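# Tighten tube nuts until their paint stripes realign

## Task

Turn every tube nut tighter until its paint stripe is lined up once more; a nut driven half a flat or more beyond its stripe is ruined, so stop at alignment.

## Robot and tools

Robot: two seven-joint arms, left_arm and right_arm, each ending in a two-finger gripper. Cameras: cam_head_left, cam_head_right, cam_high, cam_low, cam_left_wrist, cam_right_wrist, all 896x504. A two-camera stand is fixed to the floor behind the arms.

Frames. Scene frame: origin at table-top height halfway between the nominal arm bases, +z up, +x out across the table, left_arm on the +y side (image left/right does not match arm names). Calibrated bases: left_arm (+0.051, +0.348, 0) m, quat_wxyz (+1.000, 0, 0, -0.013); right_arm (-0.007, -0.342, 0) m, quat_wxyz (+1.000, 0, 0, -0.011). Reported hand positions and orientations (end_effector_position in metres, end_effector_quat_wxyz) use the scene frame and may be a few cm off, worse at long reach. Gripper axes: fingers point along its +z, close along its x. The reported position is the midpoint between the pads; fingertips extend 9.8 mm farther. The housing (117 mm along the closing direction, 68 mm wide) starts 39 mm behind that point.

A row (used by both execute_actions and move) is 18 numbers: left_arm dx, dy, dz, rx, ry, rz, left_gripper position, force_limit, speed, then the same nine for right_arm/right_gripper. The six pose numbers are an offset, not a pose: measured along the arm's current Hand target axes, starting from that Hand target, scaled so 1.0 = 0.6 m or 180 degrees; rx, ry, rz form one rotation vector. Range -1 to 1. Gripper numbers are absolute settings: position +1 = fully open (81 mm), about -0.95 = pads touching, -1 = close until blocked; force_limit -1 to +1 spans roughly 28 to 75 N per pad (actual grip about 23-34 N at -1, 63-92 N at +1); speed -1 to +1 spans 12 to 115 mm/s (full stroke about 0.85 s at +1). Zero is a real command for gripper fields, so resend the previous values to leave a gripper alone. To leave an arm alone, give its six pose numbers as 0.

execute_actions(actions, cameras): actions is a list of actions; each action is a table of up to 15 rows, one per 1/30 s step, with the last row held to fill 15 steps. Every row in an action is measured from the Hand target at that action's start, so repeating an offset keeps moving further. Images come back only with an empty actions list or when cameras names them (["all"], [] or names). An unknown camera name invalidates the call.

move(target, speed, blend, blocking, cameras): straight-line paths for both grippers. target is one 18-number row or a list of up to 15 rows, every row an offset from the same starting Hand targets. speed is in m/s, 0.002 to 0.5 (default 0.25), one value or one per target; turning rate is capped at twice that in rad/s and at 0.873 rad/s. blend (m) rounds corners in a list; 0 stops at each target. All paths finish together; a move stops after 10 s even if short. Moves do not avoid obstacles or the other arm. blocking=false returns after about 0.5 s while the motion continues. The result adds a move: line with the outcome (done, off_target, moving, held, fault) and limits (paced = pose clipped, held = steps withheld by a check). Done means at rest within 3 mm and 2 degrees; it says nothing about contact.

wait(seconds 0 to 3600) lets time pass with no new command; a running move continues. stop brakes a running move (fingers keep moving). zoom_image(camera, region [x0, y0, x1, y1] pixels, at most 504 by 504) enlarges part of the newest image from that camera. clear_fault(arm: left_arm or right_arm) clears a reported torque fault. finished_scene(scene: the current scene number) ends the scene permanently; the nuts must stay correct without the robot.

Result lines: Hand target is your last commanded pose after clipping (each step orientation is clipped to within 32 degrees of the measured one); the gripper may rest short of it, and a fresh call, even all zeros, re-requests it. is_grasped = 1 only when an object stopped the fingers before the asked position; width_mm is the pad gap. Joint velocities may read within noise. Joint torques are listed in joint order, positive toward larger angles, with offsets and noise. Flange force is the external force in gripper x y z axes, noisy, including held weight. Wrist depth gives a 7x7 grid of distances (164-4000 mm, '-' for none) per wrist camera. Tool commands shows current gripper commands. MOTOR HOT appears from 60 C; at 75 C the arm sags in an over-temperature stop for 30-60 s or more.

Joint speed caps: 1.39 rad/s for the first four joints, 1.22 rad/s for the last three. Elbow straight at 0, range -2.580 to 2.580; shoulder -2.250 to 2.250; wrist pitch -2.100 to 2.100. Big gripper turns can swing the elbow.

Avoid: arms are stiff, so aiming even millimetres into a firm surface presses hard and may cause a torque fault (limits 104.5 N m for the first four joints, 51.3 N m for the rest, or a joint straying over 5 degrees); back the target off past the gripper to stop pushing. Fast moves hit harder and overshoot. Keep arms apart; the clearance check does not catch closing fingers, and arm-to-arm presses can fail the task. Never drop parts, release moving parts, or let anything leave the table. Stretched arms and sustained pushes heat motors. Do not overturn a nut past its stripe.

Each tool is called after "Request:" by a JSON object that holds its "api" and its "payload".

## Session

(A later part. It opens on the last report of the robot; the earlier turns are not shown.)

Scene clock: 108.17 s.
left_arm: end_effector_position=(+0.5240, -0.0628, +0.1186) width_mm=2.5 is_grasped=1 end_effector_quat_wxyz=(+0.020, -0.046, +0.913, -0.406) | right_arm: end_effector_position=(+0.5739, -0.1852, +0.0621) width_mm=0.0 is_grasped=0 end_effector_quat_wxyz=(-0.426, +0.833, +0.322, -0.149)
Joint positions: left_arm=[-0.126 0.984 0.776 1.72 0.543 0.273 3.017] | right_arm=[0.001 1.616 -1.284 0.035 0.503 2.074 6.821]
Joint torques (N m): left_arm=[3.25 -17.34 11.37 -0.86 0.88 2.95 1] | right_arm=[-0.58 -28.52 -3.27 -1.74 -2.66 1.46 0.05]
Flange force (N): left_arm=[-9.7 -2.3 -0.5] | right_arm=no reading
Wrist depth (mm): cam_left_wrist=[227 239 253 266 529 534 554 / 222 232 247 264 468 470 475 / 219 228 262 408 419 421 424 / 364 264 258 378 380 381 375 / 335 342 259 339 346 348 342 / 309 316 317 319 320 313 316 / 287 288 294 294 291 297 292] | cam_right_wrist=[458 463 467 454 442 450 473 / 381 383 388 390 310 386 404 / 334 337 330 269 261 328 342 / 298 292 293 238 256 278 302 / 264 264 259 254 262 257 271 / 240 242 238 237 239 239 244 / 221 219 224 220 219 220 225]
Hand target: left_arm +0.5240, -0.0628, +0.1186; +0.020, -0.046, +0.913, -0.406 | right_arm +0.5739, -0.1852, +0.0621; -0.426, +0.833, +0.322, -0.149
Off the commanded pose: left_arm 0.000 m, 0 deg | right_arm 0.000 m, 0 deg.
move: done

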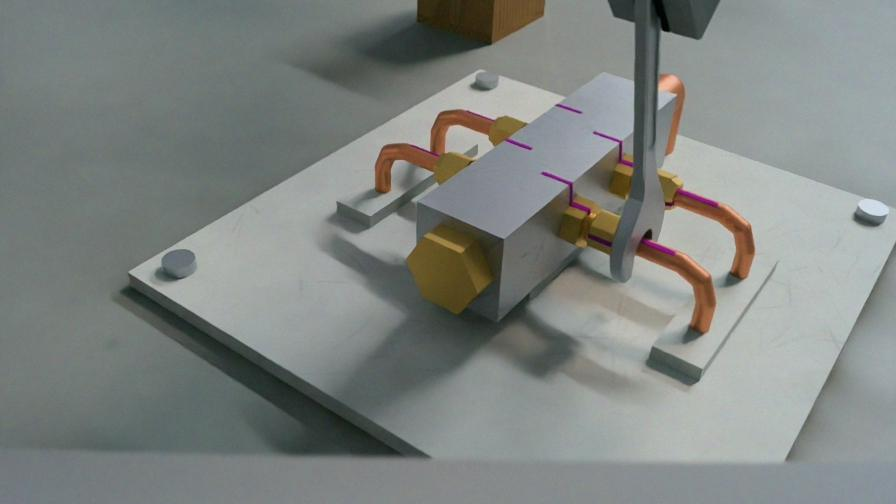

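Request:
{"api": "move", "payload": {"target": [[0,-0.00245,-0.00226,0,0,0,-1,1,0.3,0,0,0,0,0,0,-1,-1,1]], "speed": 0.02, "cameras": ["cam_right_wrist"]}}

Request:
{"api": "zoom_image", "payload": {"camera": "cam_right_wrist", "region": [560, 170, 700, 300]}}

Scene clock: 109.43 s.
left_arm: end_effector_position=(+0.5240, -0.0628, +0.1206) width_mm=2.5 is_grasped=1 end_effector_quat_wxyz=(+0.020, -0.046, +0.913, -0.406) | right_arm: end_effector_position=(+0.5739, -0.1852, +0.0621) width_mm=0.0 is_grasped=0 end_effector_quat_wxyz=(-0.426, +0.833, +0.322, -0.149)
Joint positions: left_arm=[-0.126 0.979 0.775 1.72 0.543 0.277 3.02] | right_arm=[0.001 1.616 -1.284 0.035 0.503 2.074 6.821]
Joint torques (N m): left_arm=[3.52 -18.2 12.24 -1.23 1.05 3.14 0.97] | right_arm=[-0.62 -28.55 -3.25 -1.69 -2.67 1.46 0.08]
Flange force (N): left_arm=[-9.9 -0.4 0.8] | right_arm=no reading
Wrist depth (mm): cam_left_wrist=[227 240 254 268 533 539 560 / 223 234 249 265 471 474 478 / 219 230 263 410 423 424 427 / 367 262 259 380 383 383 378 / 342 340 261 341 348 352 344 / 312 319 320 320 321 317 318 / 288 290 296 297 293 299 295] | cam_right_wrist=[457 462 467 453 442 446 472 / 381 384 388 389 309 387 402 / 334 336 330 269 261 327 342 / 298 292 293 238 255 277 302 / 264 264 258 254 262 257 271 / 240 242 239 237 239 240 244 / 221 219 224 220 219 220 225]
Hand target: left_arm +0.5240, -0.0628, +0.1206; +0.020, -0.046, +0.913, -0.406 | right_arm +0.5739, -0.1852, +0.0621; -0.426, +0.833, +0.322, -0.149
Off the commanded pose: left_arm 0.000 m, 0 deg | right_arm 0.000 m, 0 deg.
move: done

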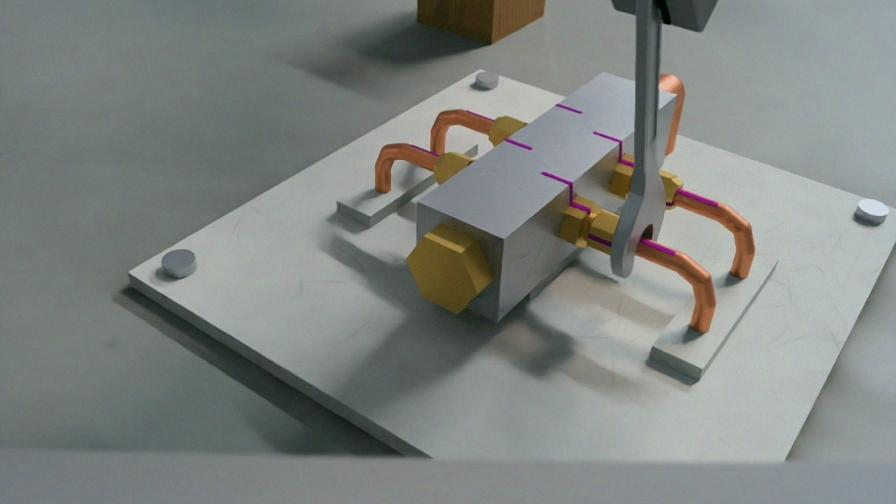

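Scaled by 3.600 from the camera's image (finer frame: 1280x720).

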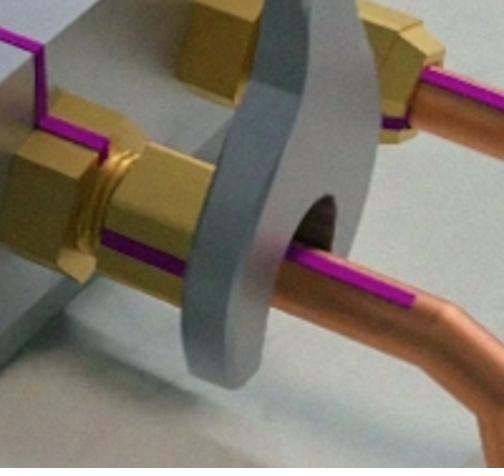

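Request:
{"api": "move", "payload": {"target": [[0,0.00112,-0.00123,0,0,0,-1,1,0.3,0,0,0,0,0,0,-1,-1,1],[0,-0.00112,0.00123,0,0,0,-1,1,0.3,0,0,0,0,0,0,-1,-1,1],[0,0,0,0,0,0,-1,1,0.3,0,0,0,0,0,0,-1,-1,1]], "speed": 0.01, "cameras": ["cam_right_wrist"]}}

Request:
{"api": "zoom_image", "payload": {"camera": "cam_right_wrist", "region": [560, 170, 700, 300]}}

Scene clock: 110.83 s.
left_arm: end_effector_position=(+0.5240, -0.0628, +0.1206) width_mm=2.5 is_grasped=1 end_effector_quat_wxyz=(+0.020, -0.046, +0.913, -0.406) | right_arm: end_effector_position=(+0.5739, -0.1852, +0.0621) width_mm=0.0 is_grasped=0 end_effector_quat_wxyz=(-0.426, +0.833, +0.322, -0.149)
Joint positions: left_arm=[-0.125 0.979 0.775 1.72 0.544 0.277 3.02] | right_arm=[0.001 1.616 -1.284 0.035 0.503 2.074 6.821]
Joint torques (N m): left_arm=[3.53 -16.75 11.14 -0.11 0.92 3.29 1.02] | right_arm=[-0.6 -28.54 -3.28 -1.71 -2.67 1.49 0.05]
Flange force (N): left_arm=[-10.5 -3.1 -0.7] | right_arm=no reading
Wrist depth (mm): cam_left_wrist=[228 240 254 269 533 539 560 / 223 234 249 265 473 474 479 / 221 230 264 411 422 425 427 / 367 261 260 381 383 385 379 / 344 339 261 349 349 351 345 / 312 318 319 321 323 318 319 / 289 291 296 298 293 299 295] | cam_right_wrist=[457 463 466 455 444 446 472 / 381 384 388 390 310 387 403 / 334 337 329 268 261 327 341 / 298 292 292 238 256 277 302 / 264 264 258 254 262 256 271 / 240 242 238 238 239 240 245 / 222 219 224 220 219 220 225]
Hand target: left_arm +0.5240, -0.0628, +0.1206; +0.020, -0.046, +0.913, -0.406 | right_arm +0.5739, -0.1852, +0.0621; -0.426, +0.833, +0.322, -0.149
Off the commanded pose: left_arm 0.000 m, 0 deg | right_arm 0.000 m, 0 deg.
move: done

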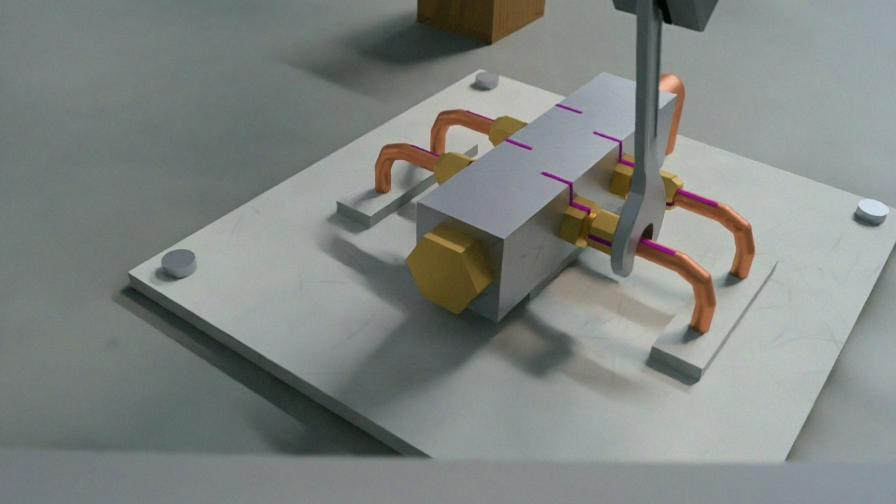

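Scaled by 3.600 from the camera's image (finer frame: 1280x720).

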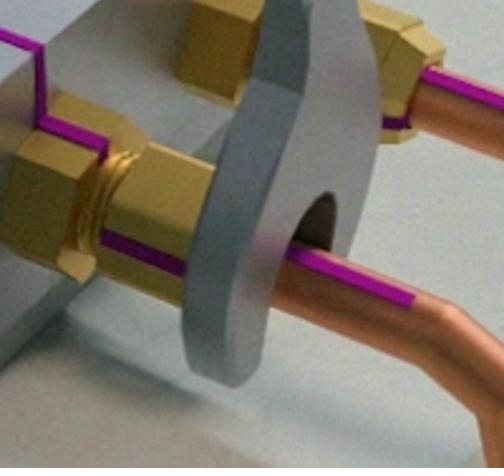

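Request:
{"api": "move", "payload": {"target": [[0,0.00112,-0.00123,0,0,0,-1,1,0.3,0,0,0,0,0,0,-1,-1,1]], "speed": 0.01}}

Request:
{"api": "move", "payload": {"target": [[0,0.00112,-0.00123,0,0,0,-1,1,0.3,0,0,0,0,0,0,-1,-1,1]], "speed": 0.01}}

Request:
{"api": "move", "payload": {"target": [[0,-0.00336,0.00369,0,0,0,-1,1,0.3,0,0,0,0,0,0,-1,-1,1]], "speed": 0.01}}

Request:
{"api": "move", "payload": {"target": [[0,-0.00112,0.00123,0,0,0,-1,1,0.3,0,0,0,0,0,0,-1,-1,1]], "speed": 0.01, "cameras": ["cam_right_wrist"]}}

Request:
{"api": "zoom_image", "payload": {"camera": "cam_right_wrist", "region": [560, 170, 700, 300]}}

Scene clock: 112.13 s.
left_arm: end_effector_position=(+0.5239, -0.0618, +0.1206) width_mm=2.5 is_grasped=1 end_effector_quat_wxyz=(+0.020, -0.046, +0.913, -0.406) | right_arm: end_effector_position=(+0.5739, -0.1852, +0.0621) width_mm=0.0 is_grasped=0 end_effector_quat_wxyz=(-0.426, +0.833, +0.322, -0.149)
Joint positions: left_arm=[-0.128 0.979 0.776 1.722 0.543 0.277 3.019] | right_arm=[0.001 1.616 -1.284 0.035 0.503 2.074 6.821]
Joint torques (N m): left_arm=[2.78 -17.04 10.58 -0.03 0.81 3.19 1.03] | right_arm=[-0.62 -28.54 -3.26 -1.72 -2.67 1.43 0.06]
Flange force (N): left_arm=[-10.6 -3.7 0.9] | right_arm=no reading
Wrist depth (mm): cam_left_wrist=[228 241 255 270 535 541 561 / 225 235 249 266 473 473 479 / 233 231 265 411 423 425 428 / 361 264 259 381 384 382 377 / 343 339 262 349 350 351 338 / 313 319 320 321 322 318 319 / 289 291 296 297 294 299 295] | cam_right_wrist=[458 462 468 454 443 446 474 / 382 384 389 390 310 387 403 / 334 337 329 268 261 327 341 / 298 292 293 238 255 277 302 / 264 264 259 254 262 256 271 / 240 242 238 238 239 240 245 / 221 219 224 221 219 220 225]
Hand target: left_arm +0.5239, -0.0618, +0.1206; +0.020, -0.046, +0.913, -0.406 | right_arm +0.5739, -0.1852, +0.0621; -0.426, +0.833, +0.322, -0.149
Off the commanded pose: left_arm 0.000 m, 0 deg | right_arm 0.000 m, 0 deg.
move: done

Scene clock: 112.63 s.
left_arm: end_effector_position=(+0.5238, -0.0608, +0.1206) width_mm=2.5 is_grasped=1 end_effector_quat_wxyz=(+0.020, -0.046, +0.913, -0.406) | right_arm: end_effector_position=(+0.5739, -0.1852, +0.0621) width_mm=0.0 is_grasped=0 end_effector_quat_wxyz=(-0.426, +0.833, +0.322, -0.149)
Joint positions: left_arm=[-0.131 0.979 0.777 1.723 0.543 0.277 3.018] | right_arm=[0.001 1.616 -1.284 0.035 0.503 2.074 6.821]
Joint torques (N m): left_arm=[2.69 -17.65 10.94 -0.48 0.84 3.12 1] | right_arm=[-0.62 -28.54 -3.26 -1.72 -2.68 1.46 0.09]
Flange force (N): left_arm=[-10.2 -2.6 1.7] | right_arm=no reading
Wrist depth (mm): cam_left_wrist=[228 241 256 269 534 539 562 / 226 235 250 267 472 473 479 / 245 230 264 411 422 423 428 / 360 269 260 381 381 383 378 / 343 341 263 349 349 350 338 / 311 319 319 321 322 318 319 / 289 291 296 298 293 299 295] | cam_right_wrist=[457 462 467 455 445 444 471 / 382 385 388 390 300 386 403 / 334 337 329 269 261 327 342 / 298 292 293 238 255 278 302 / 264 264 259 254 262 257 271 / 240 242 238 237 238 239 244 / 222 219 224 220 219 220 225]
Hand target: left_arm +0.5238, -0.0608, +0.1206; +0.020, -0.046, +0.913, -0.406 | right_arm +0.5739, -0.1852, +0.0621; -0.426, +0.833, +0.322, -0.149
Off the commanded pose: left_arm 0.000 m, 0 deg | right_arm 0.000 m, 0 deg.
move: done

Scene clock: 113.17 s.
left_arm: end_effector_position=(+0.5241, -0.0638, +0.1206) width_mm=2.5 is_grasped=1 end_effector_quat_wxyz=(+0.020, -0.046, +0.913, -0.406) | right_arm: end_effector_position=(+0.5739, -0.1852, +0.0621) width_mm=0.0 is_grasped=0 end_effector_quat_wxyz=(-0.426, +0.833, +0.322, -0.149)
Joint positions: left_arm=[-0.123 0.979 0.774 1.718 0.544 0.277 3.022] | right_arm=[0.001 1.616 -1.284 0.035 0.503 2.074 6.821]
Joint torques (N m): left_arm=[4.2 -17.94 12.91 -1.7 1.21 3.05 0.95] | right_arm=[-0.62 -28.54 -3.28 -1.69 -2.64 1.47 0.07]
Flange force (N): left_arm=[-9.5 0.3 -1.4] | right_arm=no reading
Wrist depth (mm): cam_left_wrist=[228 240 254 267 535 538 559 / 222 234 249 264 469 475 478 / 220 229 263 411 421 425 429 / 366 259 259 381 382 383 385 / 339 339 259 348 349 350 344 / 311 317 320 321 322 318 319 / 289 291 296 297 293 299 295] | cam_right_wrist=[457 460 467 453 442 448 473 / 381 383 388 390 310 386 404 / 334 336 329 268 261 327 341 / 298 292 292 237 255 277 302 / 264 264 258 254 262 257 271 / 240 242 239 237 239 239 244 / 222 219 224 220 219 220 225]
Hand target: left_arm +0.5241, -0.0638, +0.1206; +0.020, -0.046, +0.913, -0.406 | right_arm +0.5739, -0.1852, +0.0621; -0.426, +0.833, +0.322, -0.149
Off the commanded pose: left_arm 0.000 m, 0 deg | right_arm 0.000 m, 0 deg.
move: done

Scene clock: 113.67 s.
left_arm: end_effector_position=(+0.5242, -0.0648, +0.1206) width_mm=2.5 is_grasped=1 end_effector_quat_wxyz=(+0.020, -0.046, +0.913, -0.406) | right_arm: end_effector_position=(+0.5739, -0.1852, +0.0621) width_mm=0.0 is_grasped=0 end_effector_quat_wxyz=(-0.426, +0.833, +0.322, -0.149)
Joint positions: left_arm=[-0.12 0.98 0.773 1.716 0.544 0.277 3.023] | right_arm=[0.001 1.616 -1.284 0.035 0.503 2.074 6.821]
Joint torques (N m): left_arm=[5.44 -18.9 14.87 -2.5 1.48 3.21 0.96] | right_arm=[-0.6 -28.54 -3.27 -1.68 -2.67 1.46 0.09]
Flange force (N): left_arm=[-9.6 3.7 -1.9] | right_arm=no reading
Wrist depth (mm): cam_left_wrist=[227 239 253 267 530 536 561 / 222 233 247 264 473 473 478 / 218 228 262 411 422 422 426 / 366 256 259 381 383 383 384 / 338 339 258 348 349 352 345 / 311 318 319 320 321 318 318 / 289 291 295 296 293 299 295] | cam_right_wrist=[456 462 467 454 442 448 473 / 381 385 388 389 309 387 403 / 334 336 329 268 261 327 342 / 298 293 293 238 255 277 302 / 264 264 259 254 263 256 271 / 240 243 239 237 239 240 245 / 222 219 224 220 219 220 224]
Hand target: left_arm +0.5242, -0.0648, +0.1206; +0.020, -0.046, +0.913, -0.406 | right_arm +0.5739, -0.1852, +0.0621; -0.426, +0.833, +0.322, -0.149
Off the commanded pose: left_arm 0.000 m, 0 deg | right_arm 0.000 m, 0 deg.
move: done

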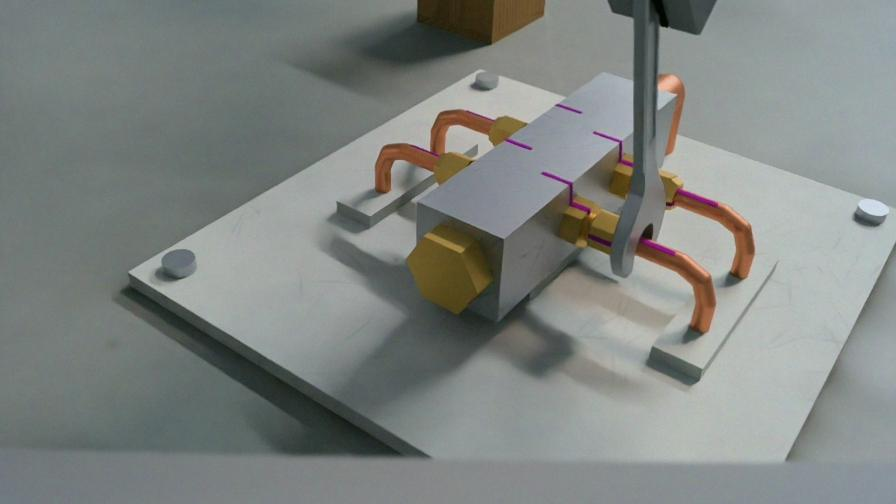

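Scaled by 3.600 from the camera's image (finer frame: 1280x720).

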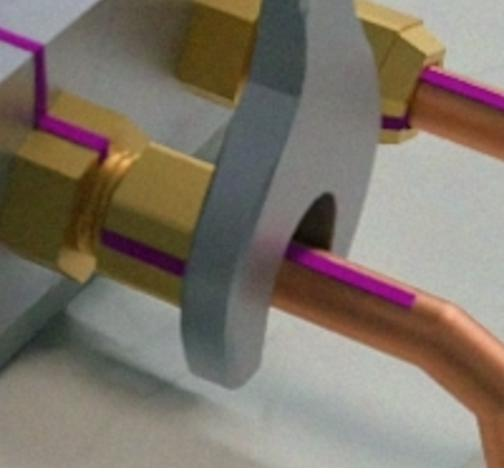

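Request:
{"api": "move", "payload": {"target": [[0,0.00224,-0.00246,0,0,0,-1,1,0.3,0,0,0,0,0,0,-1,-1,1],[0,0.00828,-0.01043,0.0222,0,0,-1,1,0.3,0,0,0,0,0,0,-1,-1,1],[0,0.01486,-0.01796,0.0444,0,0,-1,1,0.3,0,0,0,0,0,0,-1,-1,1]], "speed": 0.03, "cameras": ["cam_right_wrist"]}}

Request:
{"api": "zoom_image", "payload": {"camera": "cam_right_wrist", "region": [560, 170, 700, 300]}}

Scene clock: 117.87 s.
left_arm: end_effector_position=(+0.5228, -0.0509, +0.1212) width_mm=2.5 is_grasped=1 end_effector_quat_wxyz=(+0.023, -0.044, +0.882, -0.468) | right_arm: end_effector_position=(+0.5739, -0.1852, +0.0621) width_mm=0.0 is_grasped=0 end_effector_quat_wxyz=(-0.426, +0.833, +0.322, -0.149)
Joint positions: left_arm=[-0.299 1.138 0.971 1.79 0.524 0.18 2.871] | right_arm=[0.001 1.616 -1.284 0.035 0.503 2.074 6.821]
Joint torques (N m): left_arm=[3.14 -16.69 12.77 0.41 0.65 3.08 0.86] | right_arm=[-0.61 -28.5 -3.25 -1.7 -2.66 1.5 0.05]
Flange force (N): left_arm=[-8.7 -0.7 -0.9] | right_arm=no reading
Wrist depth (mm): cam_left_wrist=[290 272 289 675 714 758 765 / 252 261 275 294 572 623 627 / 265 252 268 297 507 513 534 / 408 252 279 444 444 445 451 / 375 368 273 404 405 387 387 / 341 349 344 356 363 349 341 / 311 313 320 321 322 317 318] | cam_right_wrist=[458 462 467 454 460 447 473 / 381 383 388 389 300 385 403 / 334 336 330 268 261 327 341 / 298 292 292 238 256 277 302 / 264 264 258 255 262 256 271 / 240 242 238 237 239 239 244 / 221 219 224 220 219 220 224]
Hand target: left_arm +0.5228, -0.0509, +0.1212; +0.023, -0.044, +0.882, -0.468 | right_arm +0.5739, -0.1852, +0.0621; -0.426, +0.833, +0.322, -0.149
Off the commanded pose: left_arm 0.000 m, 0 deg | right_arm 0.000 m, 0 deg.
move: done

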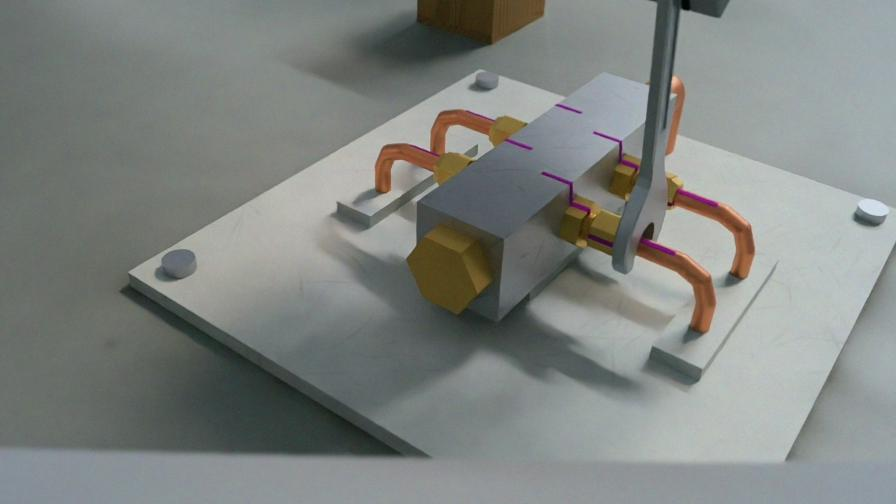

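Scaled by 3.600 from the camera's image (finer frame: 1280x720).

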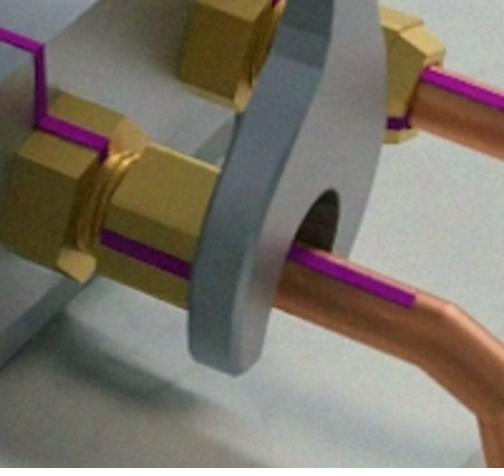

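Request:
{"api": "move", "payload": {"target": [[0,-0.01034,0.01711,-0.0444,0,0,-1,1,0.3,0,0,0,0,0,0,-1,-1,1],[0,-0.01459,0.02617,-0.0667,0,0,-1,1,0.3,0,0,0,0,0,0,-1,-1,1]], "speed": 0.03, "cameras": ["cam_right_wrist"]}}

Request:
{"api": "zoom_image", "payload": {"camera": "cam_right_wrist", "region": [560, 170, 700, 300]}}

Scene clock: 122.10 s.
left_arm: end_effector_position=(+0.5246, -0.0687, +0.1197) width_mm=2.5 is_grasped=1 end_effector_quat_wxyz=(+0.018, -0.046, +0.926, -0.373) | right_arm: end_effector_position=(+0.5739, -0.1852, +0.0621) width_mm=0.0 is_grasped=0 end_effector_quat_wxyz=(-0.426, +0.833, +0.322, -0.149)
Joint positions: left_arm=[-0.024 0.919 0.66 1.675 0.533 0.337 3.108] | right_arm=[0.001 1.616 -1.284 0.035 0.503 2.074 6.821]
Joint torques (N m): left_arm=[3.6 -18.12 10.99 -1.23 1.18 3.21 1.1] | right_arm=[-0.6 -28.52 -3.27 -1.73 -2.64 1.47 0.07]
Flange force (N): left_arm=[-10.6 -2.1 0.5] | right_arm=no reading
Wrist depth (mm): cam_left_wrist=[215 227 241 253 476 479 494 / 210 222 237 408 428 431 434 / 209 228 253 382 390 393 395 / 340 341 249 357 359 361 363 / 327 322 245 325 332 333 327 / 299 306 305 307 309 305 305 / 279 281 282 287 284 289 285] | cam_right_wrist=[456 462 468 455 440 446 472 / 381 385 388 389 300 387 402 / 334 337 330 269 260 329 342 / 298 292 293 238 255 277 302 / 264 264 259 254 262 256 271 / 240 242 238 237 238 239 244 / 222 219 224 220 219 220 225]
Hand target: left_arm +0.5246, -0.0687, +0.1197; +0.018, -0.046, +0.926, -0.373 | right_arm +0.5739, -0.1852, +0.0621; -0.426, +0.833, +0.322, -0.149
Off the commanded pose: left_arm 0.000 m, 0 deg | right_arm 0.000 m, 0 deg.
move: done

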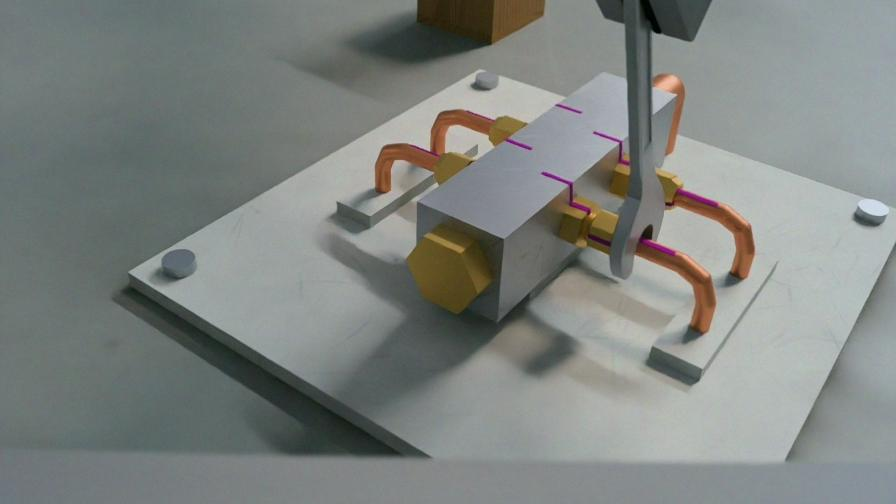

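Scaled by 3.600 from the camera's image (finer frame: 1280x720).

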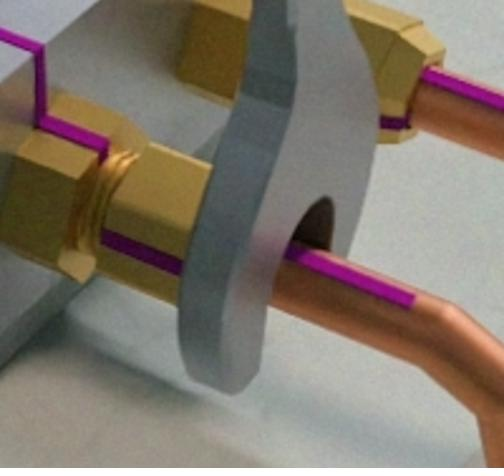

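Request:
{"api": "move", "payload": {"target": [[-0.00833,0,0,0,0,0,-1,1,0.3,0,0,0,0,0,0,-1,-1,1],[-0.00833,-0.02453,-0.02257,0,0,0,-1,1,0.3,0,0,0,0,0,0,-1,-1,1]], "speed": 0.04, "cameras": ["cam_right_wrist"]}}

Request:
{"api": "zoom_image", "payload": {"camera": "cam_right_wrist", "region": [540, 100, 720, 280]}}

Scene clock: 123.87 s.
left_arm: end_effector_position=(+0.5297, -0.0694, +0.1396) width_mm=2.5 is_grasped=1 end_effector_quat_wxyz=(+0.018, -0.046, +0.926, -0.373) | right_arm: end_effector_position=(+0.5739, -0.1852, +0.0621) width_mm=0.0 is_grasped=0 end_effector_quat_wxyz=(-0.426, +0.833, +0.322, -0.149)
Joint positions: left_arm=[-0.012 0.878 0.638 1.648 0.53 0.393 3.144] | right_arm=[0.001 1.616 -1.284 0.035 0.503 2.074 6.821]
Joint torques (N m): left_arm=[-0.2 -20.39 8.23 -6.67 0.67 0.11 0.39] | right_arm=[-0.61 -28.53 -3.24 -1.71 -2.66 1.45 0.06]
Flange force (N): left_arm=[-2.1 -2.2 0.5] | right_arm=no reading
Wrist depth (mm): cam_left_wrist=[231 240 255 269 512 518 533 / 225 236 251 263 463 464 470 / 223 232 247 411 420 422 424 / 373 238 264 385 388 388 390 / 345 346 270 357 358 359 353 / 322 323 329 332 338 328 330 / 302 302 307 309 310 307 308] | cam_right_wrist=[456 463 467 456 462 465 488 / 381 385 388 389 299 387 403 / 334 337 329 268 261 318 342 / 298 292 293 238 256 277 302 / 264 264 258 254 263 256 271 / 240 242 238 238 239 240 245 / 222 219 224 221 219 220 225]
Hand target: left_arm +0.5297, -0.0694, +0.1396; +0.018, -0.046, +0.926, -0.373 | right_arm +0.5739, -0.1852, +0.0621; -0.426, +0.833, +0.322, -0.149
Off the commanded pose: left_arm 0.000 m, 0 deg | right_arm 0.000 m, 0 deg.
move: done

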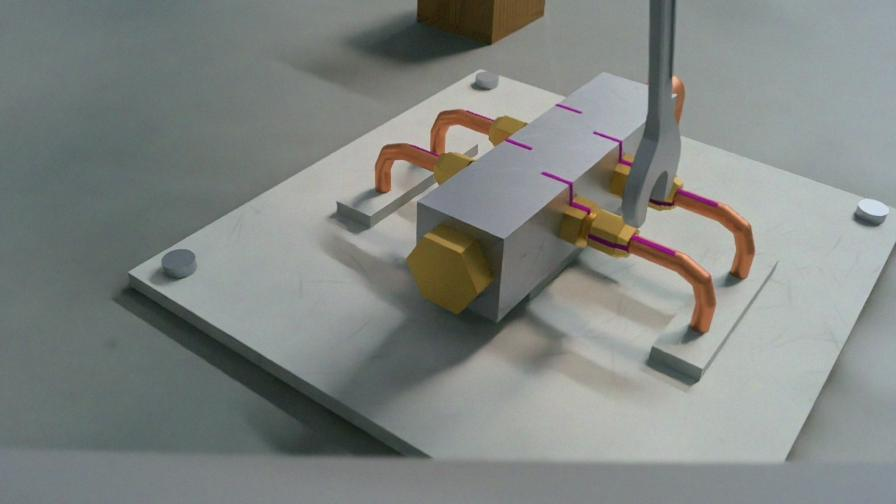

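Scaled by 2.800 from the camera's image (finer frame: 1280x720).

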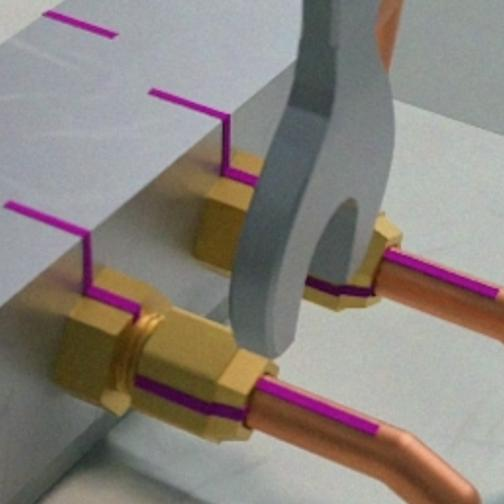

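Request:
{"api": "zoom_image", "payload": {"camera": "cam_right_wrist", "region": [610, 130, 700, 250]}}

Scaled by 4.200 from the camera's image (finer frame: 1280x720).

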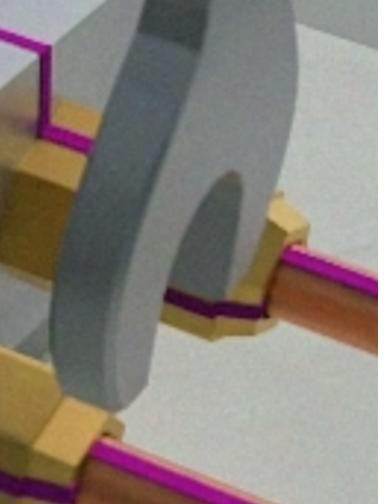

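Request:
{"api": "move", "payload": {"target": [0.0105,0.00928,-0.002,0.01333,0,0,-1,1,0.3,0,0,0,0,0,0,-1,-1,1], "speed": 0.05, "cameras": ["cam_right_wrist"]}}

Request:
{"api": "zoom_image", "payload": {"camera": "cam_right_wrist", "region": [540, 120, 720, 300]}}

Scene clock: 128.30 s.
left_arm: end_effector_position=(+0.5229, -0.0653, +0.1367) width_mm=2.5 is_grasped=1 end_effector_quat_wxyz=(+0.019, -0.046, +0.918, -0.393) | right_arm: end_effector_position=(+0.5739, -0.1852, +0.0621) width_mm=0.0 is_grasped=0 end_effector_quat_wxyz=(-0.426, +0.833, +0.322, -0.149)
Joint positions: left_arm=[-0.081 0.912 0.72 1.701 0.551 0.331 3.074] | right_arm=[0.001 1.616 -1.284 0.035 0.503 2.074 6.821]
Joint torques (N m): left_arm=[-0.45 -19.61 8.86 -6.07 0.58 0.19 0.39] | right_arm=[-0.6 -28.54 -3.26 -1.74 -2.68 1.46 0.08]
Flange force (N): left_arm=[-2.7 -2.9 0.7] | right_arm=no reading
Wrist depth (mm): cam_left_wrist=[238 249 264 526 542 548 567 / 232 243 258 271 484 487 505 / 229 238 255 424 436 439 441 / 373 253 268 395 396 397 401 / 350 353 270 364 363 360 360 / 330 327 334 341 342 332 333 / 303 305 311 312 312 309 311] | cam_right_wrist=[457 463 466 452 464 467 488 / 381 384 389 390 300 386 403 / 334 336 330 269 260 328 341 / 299 292 293 238 257 277 302 / 264 264 259 254 262 257 271 / 241 242 238 237 239 239 245 / 221 219 224 220 219 220 225]
Hand target: left_arm +0.5229, -0.0652, +0.1367; +0.019, -0.046, +0.918, -0.393 | right_arm +0.5739, -0.1852, +0.0621; -0.426, +0.833, +0.322, -0.149
Off the commanded pose: left_arm 0.000 m, 0 deg | right_arm 0.000 m, 0 deg.
move: done

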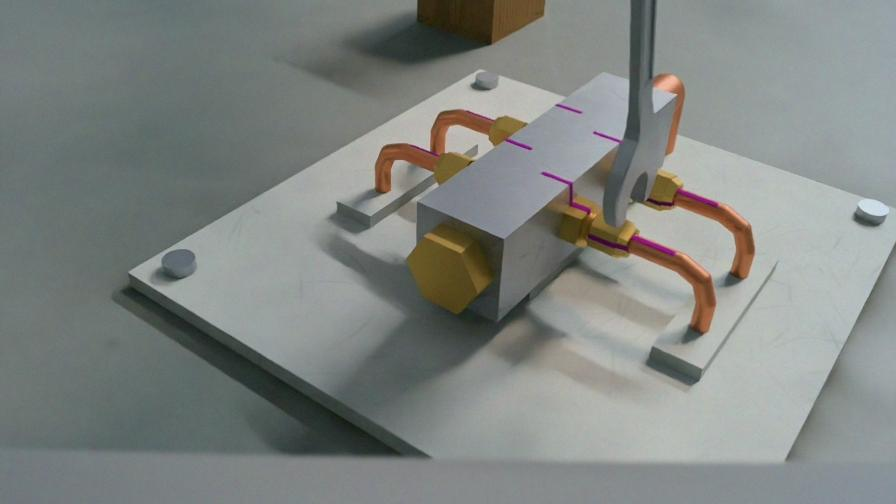

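Scaled by 2.800 from the camera's image (finer frame: 1280x720).

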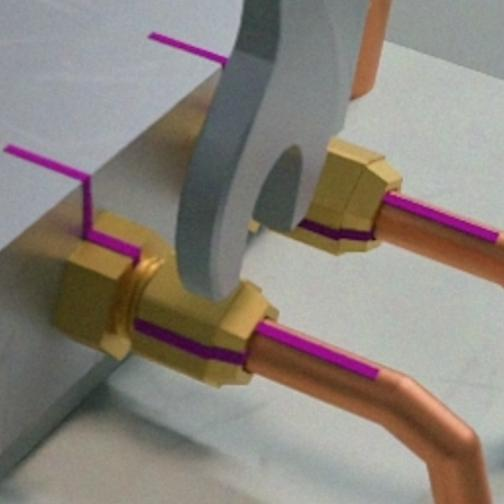

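Request:
{"api": "move", "payload": {"target": [[0.002,0,0,0,0,0,-1,1,0.3,0,0,0,0,0,0,-1,-1,1],[0.002,0.00368,0.00339,0,0,0,-1,1,0.3,0,0,0,0,0,0,-1,-1,1]], "speed": 0.03}}

Request:
{"api": "move", "payload": {"target": [0,0.00245,0.00226,0,0,0,-1,1,0.3,0,0,0,0,0,0,-1,-1,1], "speed": 0.02, "cameras": ["cam_right_wrist"]}}

Request:
{"api": "zoom_image", "payload": {"camera": "cam_right_wrist", "region": [560, 170, 700, 300]}}

Scene clock: 129.60 s.
left_arm: end_effector_position=(+0.5217, -0.0653, +0.1337) width_mm=2.5 is_grasped=1 end_effector_quat_wxyz=(+0.019, -0.046, +0.918, -0.393) | right_arm: end_effector_position=(+0.5739, -0.1852, +0.0621) width_mm=0.0 is_grasped=0 end_effector_quat_wxyz=(-0.426, +0.833, +0.322, -0.149)
Joint positions: left_arm=[-0.082 0.919 0.724 1.706 0.552 0.321 3.069] | right_arm=[0.001 1.616 -1.284 0.035 0.503 2.074 6.821]
Joint torques (N m): left_arm=[-0.24 -19.57 8.95 -5.95 0.54 0.28 0.34] | right_arm=[-0.59 -28.52 -3.23 -1.72 -2.69 1.46 0.07]
Flange force (N): left_arm=[-2.6 -2.6 0.4] | right_arm=no reading
Wrist depth (mm): cam_left_wrist=[234 248 261 520 535 539 560 / 230 242 256 271 478 479 498 / 226 236 256 418 431 431 435 / 369 257 266 390 393 393 396 / 348 350 267 359 359 362 349 / 323 324 330 337 340 328 329 / 300 301 307 309 309 307 306] | cam_right_wrist=[458 462 467 455 461 468 489 / 382 383 389 390 298 398 404 / 334 337 330 268 260 328 341 / 298 292 293 238 256 277 302 / 264 264 259 254 262 257 271 / 240 242 238 237 238 239 244 / 222 219 224 220 219 220 225]
Hand target: left_arm +0.5217, -0.0653, +0.1336; +0.019, -0.046, +0.918, -0.393 | right_arm +0.5739, -0.1852, +0.0621; -0.426, +0.833, +0.322, -0.149
Off the commanded pose: left_arm 0.000 m, 0 deg | right_arm 0.000 m, 0 deg.
move: done

Scene clock: 130.10 s.
left_arm: end_effector_position=(+0.5217, -0.0653, +0.1316) width_mm=2.5 is_grasped=1 end_effector_quat_wxyz=(+0.019, -0.046, +0.918, -0.393) | right_arm: end_effector_position=(+0.5739, -0.1852, +0.0621) width_mm=0.0 is_grasped=0 end_effector_quat_wxyz=(-0.426, +0.833, +0.322, -0.149)
Joint positions: left_arm=[-0.083 0.924 0.725 1.707 0.551 0.317 3.066] | right_arm=[0.001 1.616 -1.284 0.035 0.503 2.074 6.821]
Joint torques (N m): left_arm=[-0.19 -19.56 9.02 -5.85 0.6 0.25 0.48] | right_arm=[-0.59 -28.53 -3.27 -1.71 -2.67 1.47 0.06]
Flange force (N): left_arm=[-2.9 -2.4 0.3] | right_arm=no reading
Wrist depth (mm): cam_left_wrist=[232 245 260 515 529 535 556 / 228 239 254 269 472 478 491 / 225 235 265 417 427 429 433 / 365 258 266 388 390 390 385 / 347 347 267 356 358 359 346 / 320 322 323 335 337 326 327 / 297 300 304 306 302 303 304] | cam_right_wrist=[456 463 467 454 462 467 486 / 381 384 389 390 299 400 404 / 334 337 330 269 260 329 342 / 298 292 293 238 257 277 302 / 264 264 259 254 263 256 271 / 241 242 238 237 238 240 245 / 222 219 224 220 218 220 225]
Hand target: left_arm +0.5217, -0.0653, +0.1316; +0.019, -0.046, +0.918, -0.393 | right_arm +0.5739, -0.1852, +0.0621; -0.426, +0.833, +0.322, -0.149
Off the commanded pose: left_arm 0.000 m, 0 deg | right_arm 0.000 m, 0 deg.
move: done

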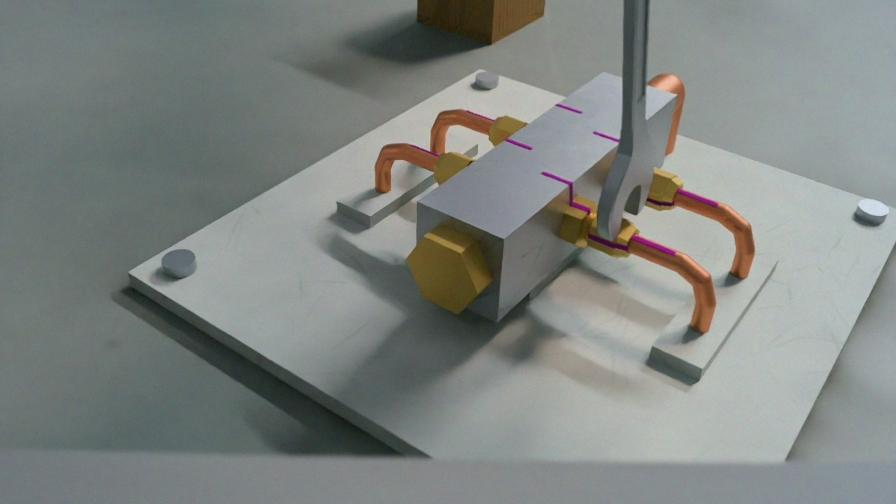

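Scaled by 3.600 from the camera's image (finer frame: 1280x720).

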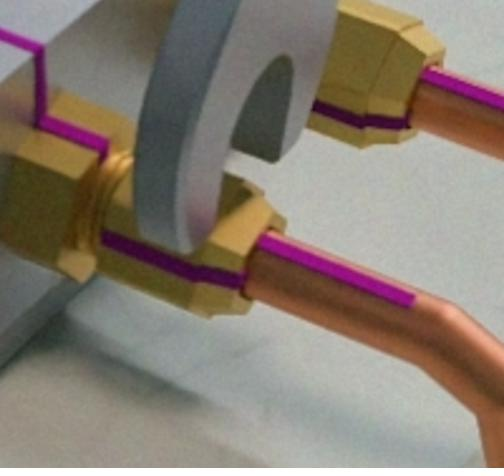

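Request:
{"api": "move", "payload": {"target": [0.0008,0.00245,0.00226,0,0,0,-1,1,0.3,0,0,0,0,0,0,-1,-1,1], "speed": 0.02}}

Request:
{"api": "move", "payload": {"target": [0,0.00245,0.00226,0,0,0,-1,1,0.3,0,0,0,0,0,0,-1,-1,1], "speed": 0.02}}

Request:
{"api": "move", "payload": {"target": [0,0.00184,0.0017,0,0,0,-1,1,0.3,0,0,0,0,0,0,-1,-1,1], "speed": 0.02, "cameras": ["cam_right_wrist"]}}

Request:
{"api": "zoom_image", "payload": {"camera": "cam_right_wrist", "region": [560, 170, 700, 300]}}

Scene clock: 131.20 s.
left_arm: end_effector_position=(+0.5212, -0.0653, +0.1297) width_mm=2.5 is_grasped=1 end_effector_quat_wxyz=(+0.019, -0.046, +0.918, -0.393) | right_arm: end_effector_position=(+0.5739, -0.1852, +0.0621) width_mm=0.0 is_grasped=0 end_effector_quat_wxyz=(-0.426, +0.833, +0.322, -0.149)
Joint positions: left_arm=[-0.084 0.928 0.727 1.71 0.551 0.312 3.062] | right_arm=[0.001 1.616 -1.284 0.035 0.503 2.074 6.821]
Joint torques (N m): left_arm=[-0.21 -19.52 8.99 -5.88 0.56 0.29 0.42] | right_arm=[-0.56 -28.54 -3.26 -1.67 -2.66 1.46 0.06]
Flange force (N): left_arm=[-2.4 -2.4 0.2] | right_arm=no reading
Wrist depth (mm): cam_left_wrist=[231 243 257 511 525 534 551 / 227 238 253 268 471 471 479 / 223 232 263 412 423 426 431 / 363 256 264 385 385 387 382 / 343 345 265 354 355 357 344 / 318 324 320 333 329 324 324 / 295 301 303 304 300 301 302] | cam_right_wrist=[456 461 467 454 459 467 489 / 381 384 389 390 299 400 403 / 333 336 329 268 260 328 342 / 299 292 292 238 257 277 302 / 264 264 259 254 262 257 271 / 240 242 238 237 239 239 245 / 222 219 224 220 219 220 225]
Hand target: left_arm +0.5212, -0.0653, +0.1297; +0.019, -0.046, +0.918, -0.393 | right_arm +0.5739, -0.1852, +0.0621; -0.426, +0.833, +0.322, -0.149
Off the commanded pose: left_arm 0.000 m, 0 deg | right_arm 0.000 m, 0 deg.
move: done

Scene clock: 131.70 s.
left_arm: end_effector_position=(+0.5213, -0.0652, +0.1277) width_mm=2.5 is_grasped=1 end_effector_quat_wxyz=(+0.019, -0.046, +0.918, -0.393) | right_arm: end_effector_position=(+0.5739, -0.1852, +0.0621) width_mm=0.0 is_grasped=0 end_effector_quat_wxyz=(-0.426, +0.833, +0.322, -0.149)
Joint positions: left_arm=[-0.085 0.933 0.728 1.71 0.551 0.308 3.059] | right_arm=[0.001 1.616 -1.284 0.035 0.503 2.074 6.821]
Joint torques (N m): left_arm=[0.69 -17.78 8.65 -5.15 0.5 0.26 0.44] | right_arm=[-0.61 -28.53 -3.31 -1.7 -2.68 1.46 0.07]
Flange force (N): left_arm=[-2.7 -3.9 -4.1] | right_arm=no reading
Wrist depth (mm): cam_left_wrist=[229 242 255 506 522 528 548 / 225 236 252 270 467 470 473 / 222 232 264 409 421 423 425 / 361 258 262 381 384 386 380 / 341 341 261 351 352 354 341 / 315 322 318 325 325 321 322 / 294 300 297 303 298 300 300] | cam_right_wrist=[458 462 468 454 459 467 489 / 381 383 388 390 299 400 402 / 334 337 329 269 261 329 341 / 298 292 292 237 256 277 302 / 264 264 258 254 262 256 271 / 241 242 238 238 239 240 244 / 222 219 224 220 219 220 225]
Hand target: left_arm +0.5212, -0.0653, +0.1277; +0.019, -0.046, +0.918, -0.393 | right_arm +0.5739, -0.1852, +0.0621; -0.426, +0.833, +0.322, -0.149
Off the commanded pose: left_arm 0.000 m, 0 deg | right_arm 0.000 m, 0 deg.
move: done

Scene clock: 132.20 s.
left_arm: end_effector_position=(+0.5212, -0.0652, +0.1262) width_mm=2.5 is_grasped=1 end_effector_quat_wxyz=(+0.019, -0.046, +0.918, -0.393) | right_arm: end_effector_position=(+0.5739, -0.1852, +0.0621) width_mm=0.0 is_grasped=0 end_effector_quat_wxyz=(-0.426, +0.833, +0.322, -0.149)
Joint positions: left_arm=[-0.085 0.936 0.729 1.711 0.55 0.304 3.057] | right_arm=[0.001 1.616 -1.284 0.035 0.503 2.074 6.821]
Joint torques (N m): left_arm=[1.61 -16.06 8.24 -4.62 0.41 0.23 0.39] | right_arm=[-0.62 -28.52 -3.29 -1.71 -2.66 1.46 0.08]
Flange force (N): left_arm=[-2.2 -5.2 -8.6] | right_arm=no reading
Wrist depth (mm): cam_left_wrist=[227 241 256 505 520 527 544 / 225 235 251 275 465 466 472 / 220 230 263 408 419 421 423 / 359 256 263 381 382 383 376 / 339 341 261 349 350 351 339 / 314 320 317 324 324 320 320 / 292 297 295 300 296 297 299] | cam_right_wrist=[457 463 467 454 459 465 489 / 382 384 388 390 299 399 403 / 333 337 329 268 260 329 341 / 298 292 293 238 257 277 302 / 264 264 259 254 263 256 271 / 240 242 238 237 239 239 245 / 222 219 223 220 219 220 225]
Hand target: left_arm +0.5212, -0.0652, +0.1261; +0.019, -0.046, +0.918, -0.393 | right_arm +0.5739, -0.1852, +0.0621; -0.426, +0.833, +0.322, -0.149
Off the commanded pose: left_arm 0.000 m, 0 deg | right_arm 0.000 m, 0 deg.
move: done

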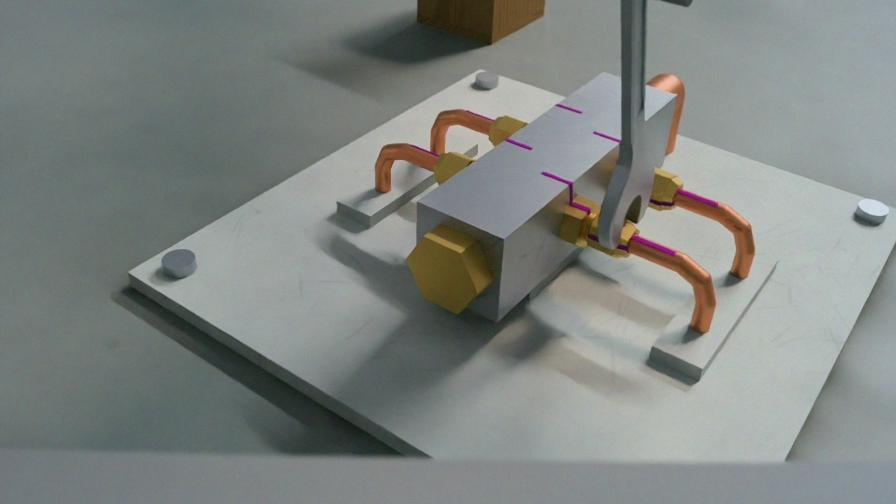

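Scaled by 3.600 from the camera's image (finer frame: 1280x720).

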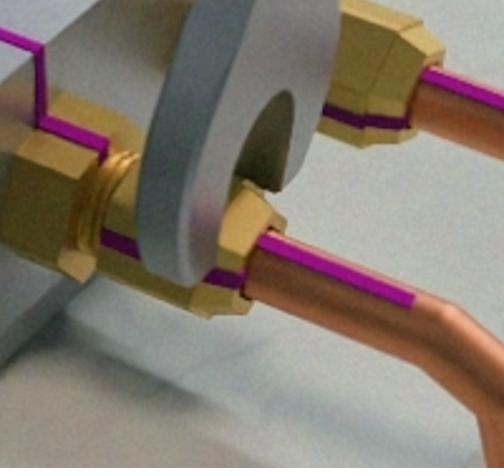

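Request:
{"api": "move", "payload": {"target": [0,0.0023,0.00122,0,0,0,-1,1,0.3,0,0,0,0,0,0,-1,-1,1], "speed": 0.02}}

Request:
{"api": "move", "payload": {"target": [0,0.0023,0.00122,0,0,0,-1,1,0.3,0,0,0,0,0,0,-1,-1,1], "speed": 0.02, "cameras": ["cam_right_wrist"]}}

Request:
{"api": "zoom_image", "payload": {"camera": "cam_right_wrist", "region": [560, 170, 700, 300]}}

Scene clock: 133.33 s.
left_arm: end_effector_position=(+0.5212, -0.0648, +0.1247) width_mm=2.5 is_grasped=1 end_effector_quat_wxyz=(+0.019, -0.046, +0.918, -0.393) | right_arm: end_effector_position=(+0.5739, -0.1852, +0.0621) width_mm=0.0 is_grasped=0 end_effector_quat_wxyz=(-0.426, +0.833, +0.322, -0.149)
Joint positions: left_arm=[-0.087 0.94 0.731 1.712 0.55 0.301 3.054] | right_arm=[0.001 1.616 -1.284 0.035 0.503 2.074 6.821]
Joint torques (N m): left_arm=[1.5 -15.75 7.99 -4.27 0.36 0.24 0.41] | right_arm=[-0.57 -28.52 -3.3 -1.7 -2.67 1.46 0.07]
Flange force (N): left_arm=[-2.7 -6.0 -8.7] | right_arm=no reading
Wrist depth (mm): cam_left_wrist=[228 240 254 486 518 524 544 / 224 235 250 270 462 466 470 / 220 231 264 406 417 419 422 / 357 258 263 377 381 381 375 / 336 339 256 347 349 350 337 / 312 318 314 321 322 317 318 / 291 291 297 299 295 296 297] | cam_right_wrist=[458 461 468 454 458 463 472 / 381 385 388 390 298 400 403 / 334 337 329 268 260 328 341 / 298 292 293 238 256 277 302 / 264 264 258 254 262 256 271 / 241 242 238 237 239 239 245 / 221 219 224 220 219 220 225]
Hand target: left_arm +0.5212, -0.0648, +0.1246; +0.019, -0.046, +0.918, -0.393 | right_arm +0.5739, -0.1852, +0.0621; -0.426, +0.833, +0.322, -0.149
Off the commanded pose: left_arm 0.000 m, 0 deg | right_arm 0.000 m, 0 deg.
move: done

Scene clock: 133.83 s.
left_arm: end_effector_position=(+0.5211, -0.0644, +0.1232) width_mm=2.5 is_grasped=1 end_effector_quat_wxyz=(+0.019, -0.046, +0.918, -0.393) | right_arm: end_effector_position=(+0.5739, -0.1852, +0.0621) width_mm=0.0 is_grasped=0 end_effector_quat_wxyz=(-0.426, +0.833, +0.322, -0.149)
Joint positions: left_arm=[-0.088 0.944 0.732 1.714 0.549 0.298 3.051] | right_arm=[0.001 1.616 -1.284 0.035 0.503 2.074 6.821]
Joint torques (N m): left_arm=[-0.71 -6.77 -0.86 1.14 -1.27 -0.49 0.31] | right_arm=[-0.61 -28.52 -3.3 -1.7 -2.64 1.46 0.06]
Flange force (N): left_arm=[-3.0 -24.7 -19.4] | right_arm=no reading
Wrist depth (mm): cam_left_wrist=[227 241 255 489 518 526 541 / 223 234 249 266 462 465 470 / 219 231 263 407 416 418 422 / 358 257 262 378 381 380 374 / 338 338 261 348 348 351 337 / 312 319 314 321 321 318 318 / 291 292 298 298 294 296 296] | cam_right_wrist=[457 462 467 454 459 449 471 / 381 383 388 390 299 400 402 / 334 336 330 269 260 329 341 / 298 292 293 238 257 277 302 / 264 264 258 254 262 257 271 / 240 242 238 237 238 240 245 / 221 219 224 220 218 220 225]
Hand target: left_arm +0.5211, -0.0644, +0.1231; +0.019, -0.046, +0.918, -0.393 | right_arm +0.5739, -0.1852, +0.0621; -0.426, +0.833, +0.322, -0.149
Off the commanded pose: left_arm 0.000 m, 0 deg | right_arm 0.000 m, 0 deg.
move: done

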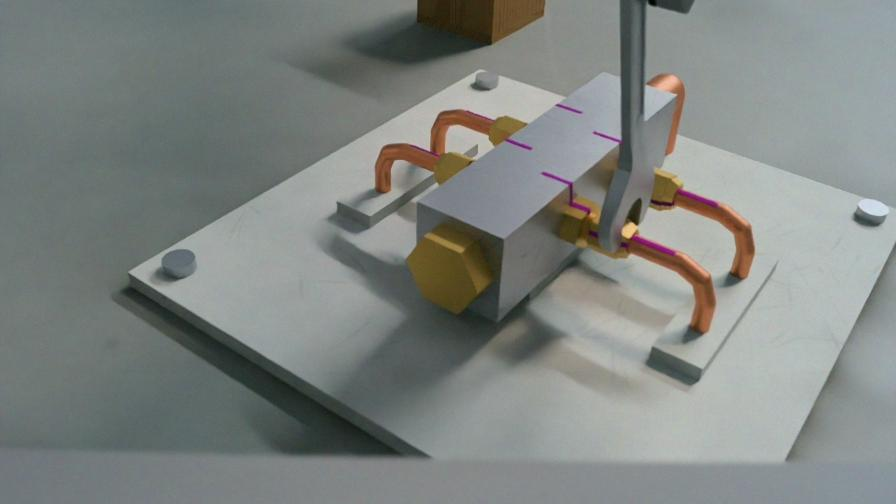

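Scaled by 3.600 from the camera's image (finer frame: 1280x720).

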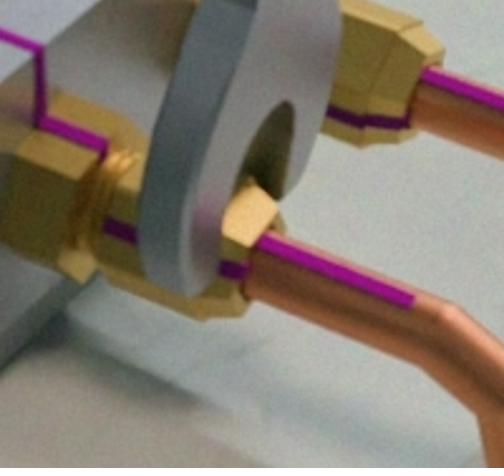

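Request:
{"api": "move", "payload": {"target": [0,-0.00428,0.00647,-0.01667,0,0,-1,1,0.3,0,0,0,0,0,0,-1,-1,1], "speed": 0.02, "cameras": ["cam_right_wrist"]}}

Request:
{"api": "zoom_image", "payload": {"camera": "cam_right_wrist", "region": [560, 170, 700, 300]}}

Scene clock: 136.67 s.
left_arm: end_effector_position=(+0.5216, -0.0689, +0.1223) width_mm=2.5 is_grasped=1 end_effector_quat_wxyz=(+0.018, -0.046, +0.928, -0.369) | right_arm: end_effector_position=(+0.5739, -0.1852, +0.0621) width_mm=0.0 is_grasped=0 end_effector_quat_wxyz=(-0.426, +0.833, +0.322, -0.149)
Joint positions: left_arm=[-0.01 0.901 0.644 1.679 0.537 0.345 3.12] | right_arm=[0.001 1.616 -1.284 0.035 0.503 2.074 6.821]
Joint torques (N m): left_arm=[-1.09 -5.21 -1.77 2.56 -1.55 0.18 0.45] | right_arm=[-0.56 -28.51 -3.29 -1.69 -2.66 1.46 0.06]
Flange force (N): left_arm=[-3.2 -26.0 -20.5] | right_arm=no reading
Wrist depth (mm): cam_left_wrist=[219 230 244 257 477 480 497 / 214 226 239 412 433 434 437 / 211 224 255 385 394 395 398 / 344 261 253 361 361 364 358 / 331 326 252 335 335 337 325 / 303 309 305 310 - 308 309 / 283 284 285 291 287 291 288] | cam_right_wrist=[456 461 467 454 442 450 488 / 382 385 388 390 298 400 403 / 334 336 330 268 260 329 341 / 298 292 292 238 257 277 302 / 264 264 258 254 262 256 271 / 241 242 238 238 238 239 245 / 221 219 224 220 219 220 225]
Hand target: left_arm +0.5216, -0.0689, +0.1223; +0.018, -0.046, +0.928, -0.369 | right_arm +0.5739, -0.1852, +0.0621; -0.426, +0.833, +0.322, -0.149
Off the commanded pose: left_arm 0.000 m, 0 deg | right_arm 0.000 m, 0 deg.
move: done

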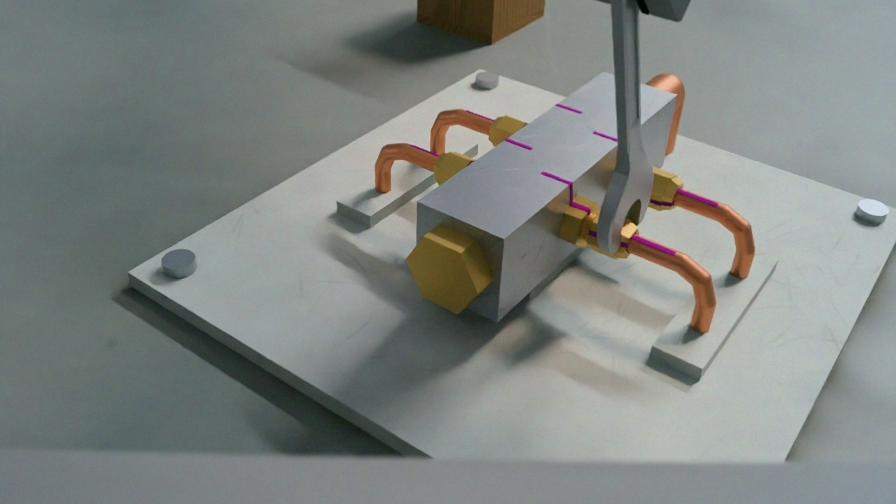

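Scaled by 3.600 from the camera's image (finer frame: 1280x720).

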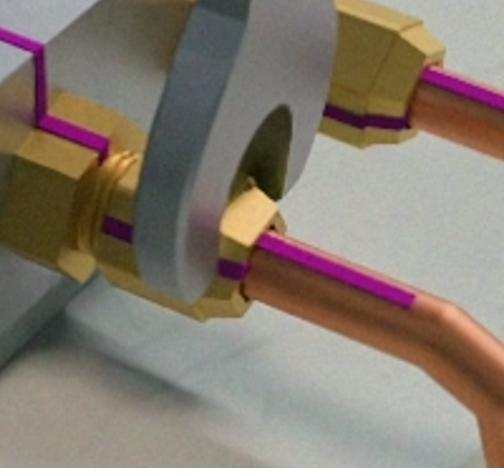

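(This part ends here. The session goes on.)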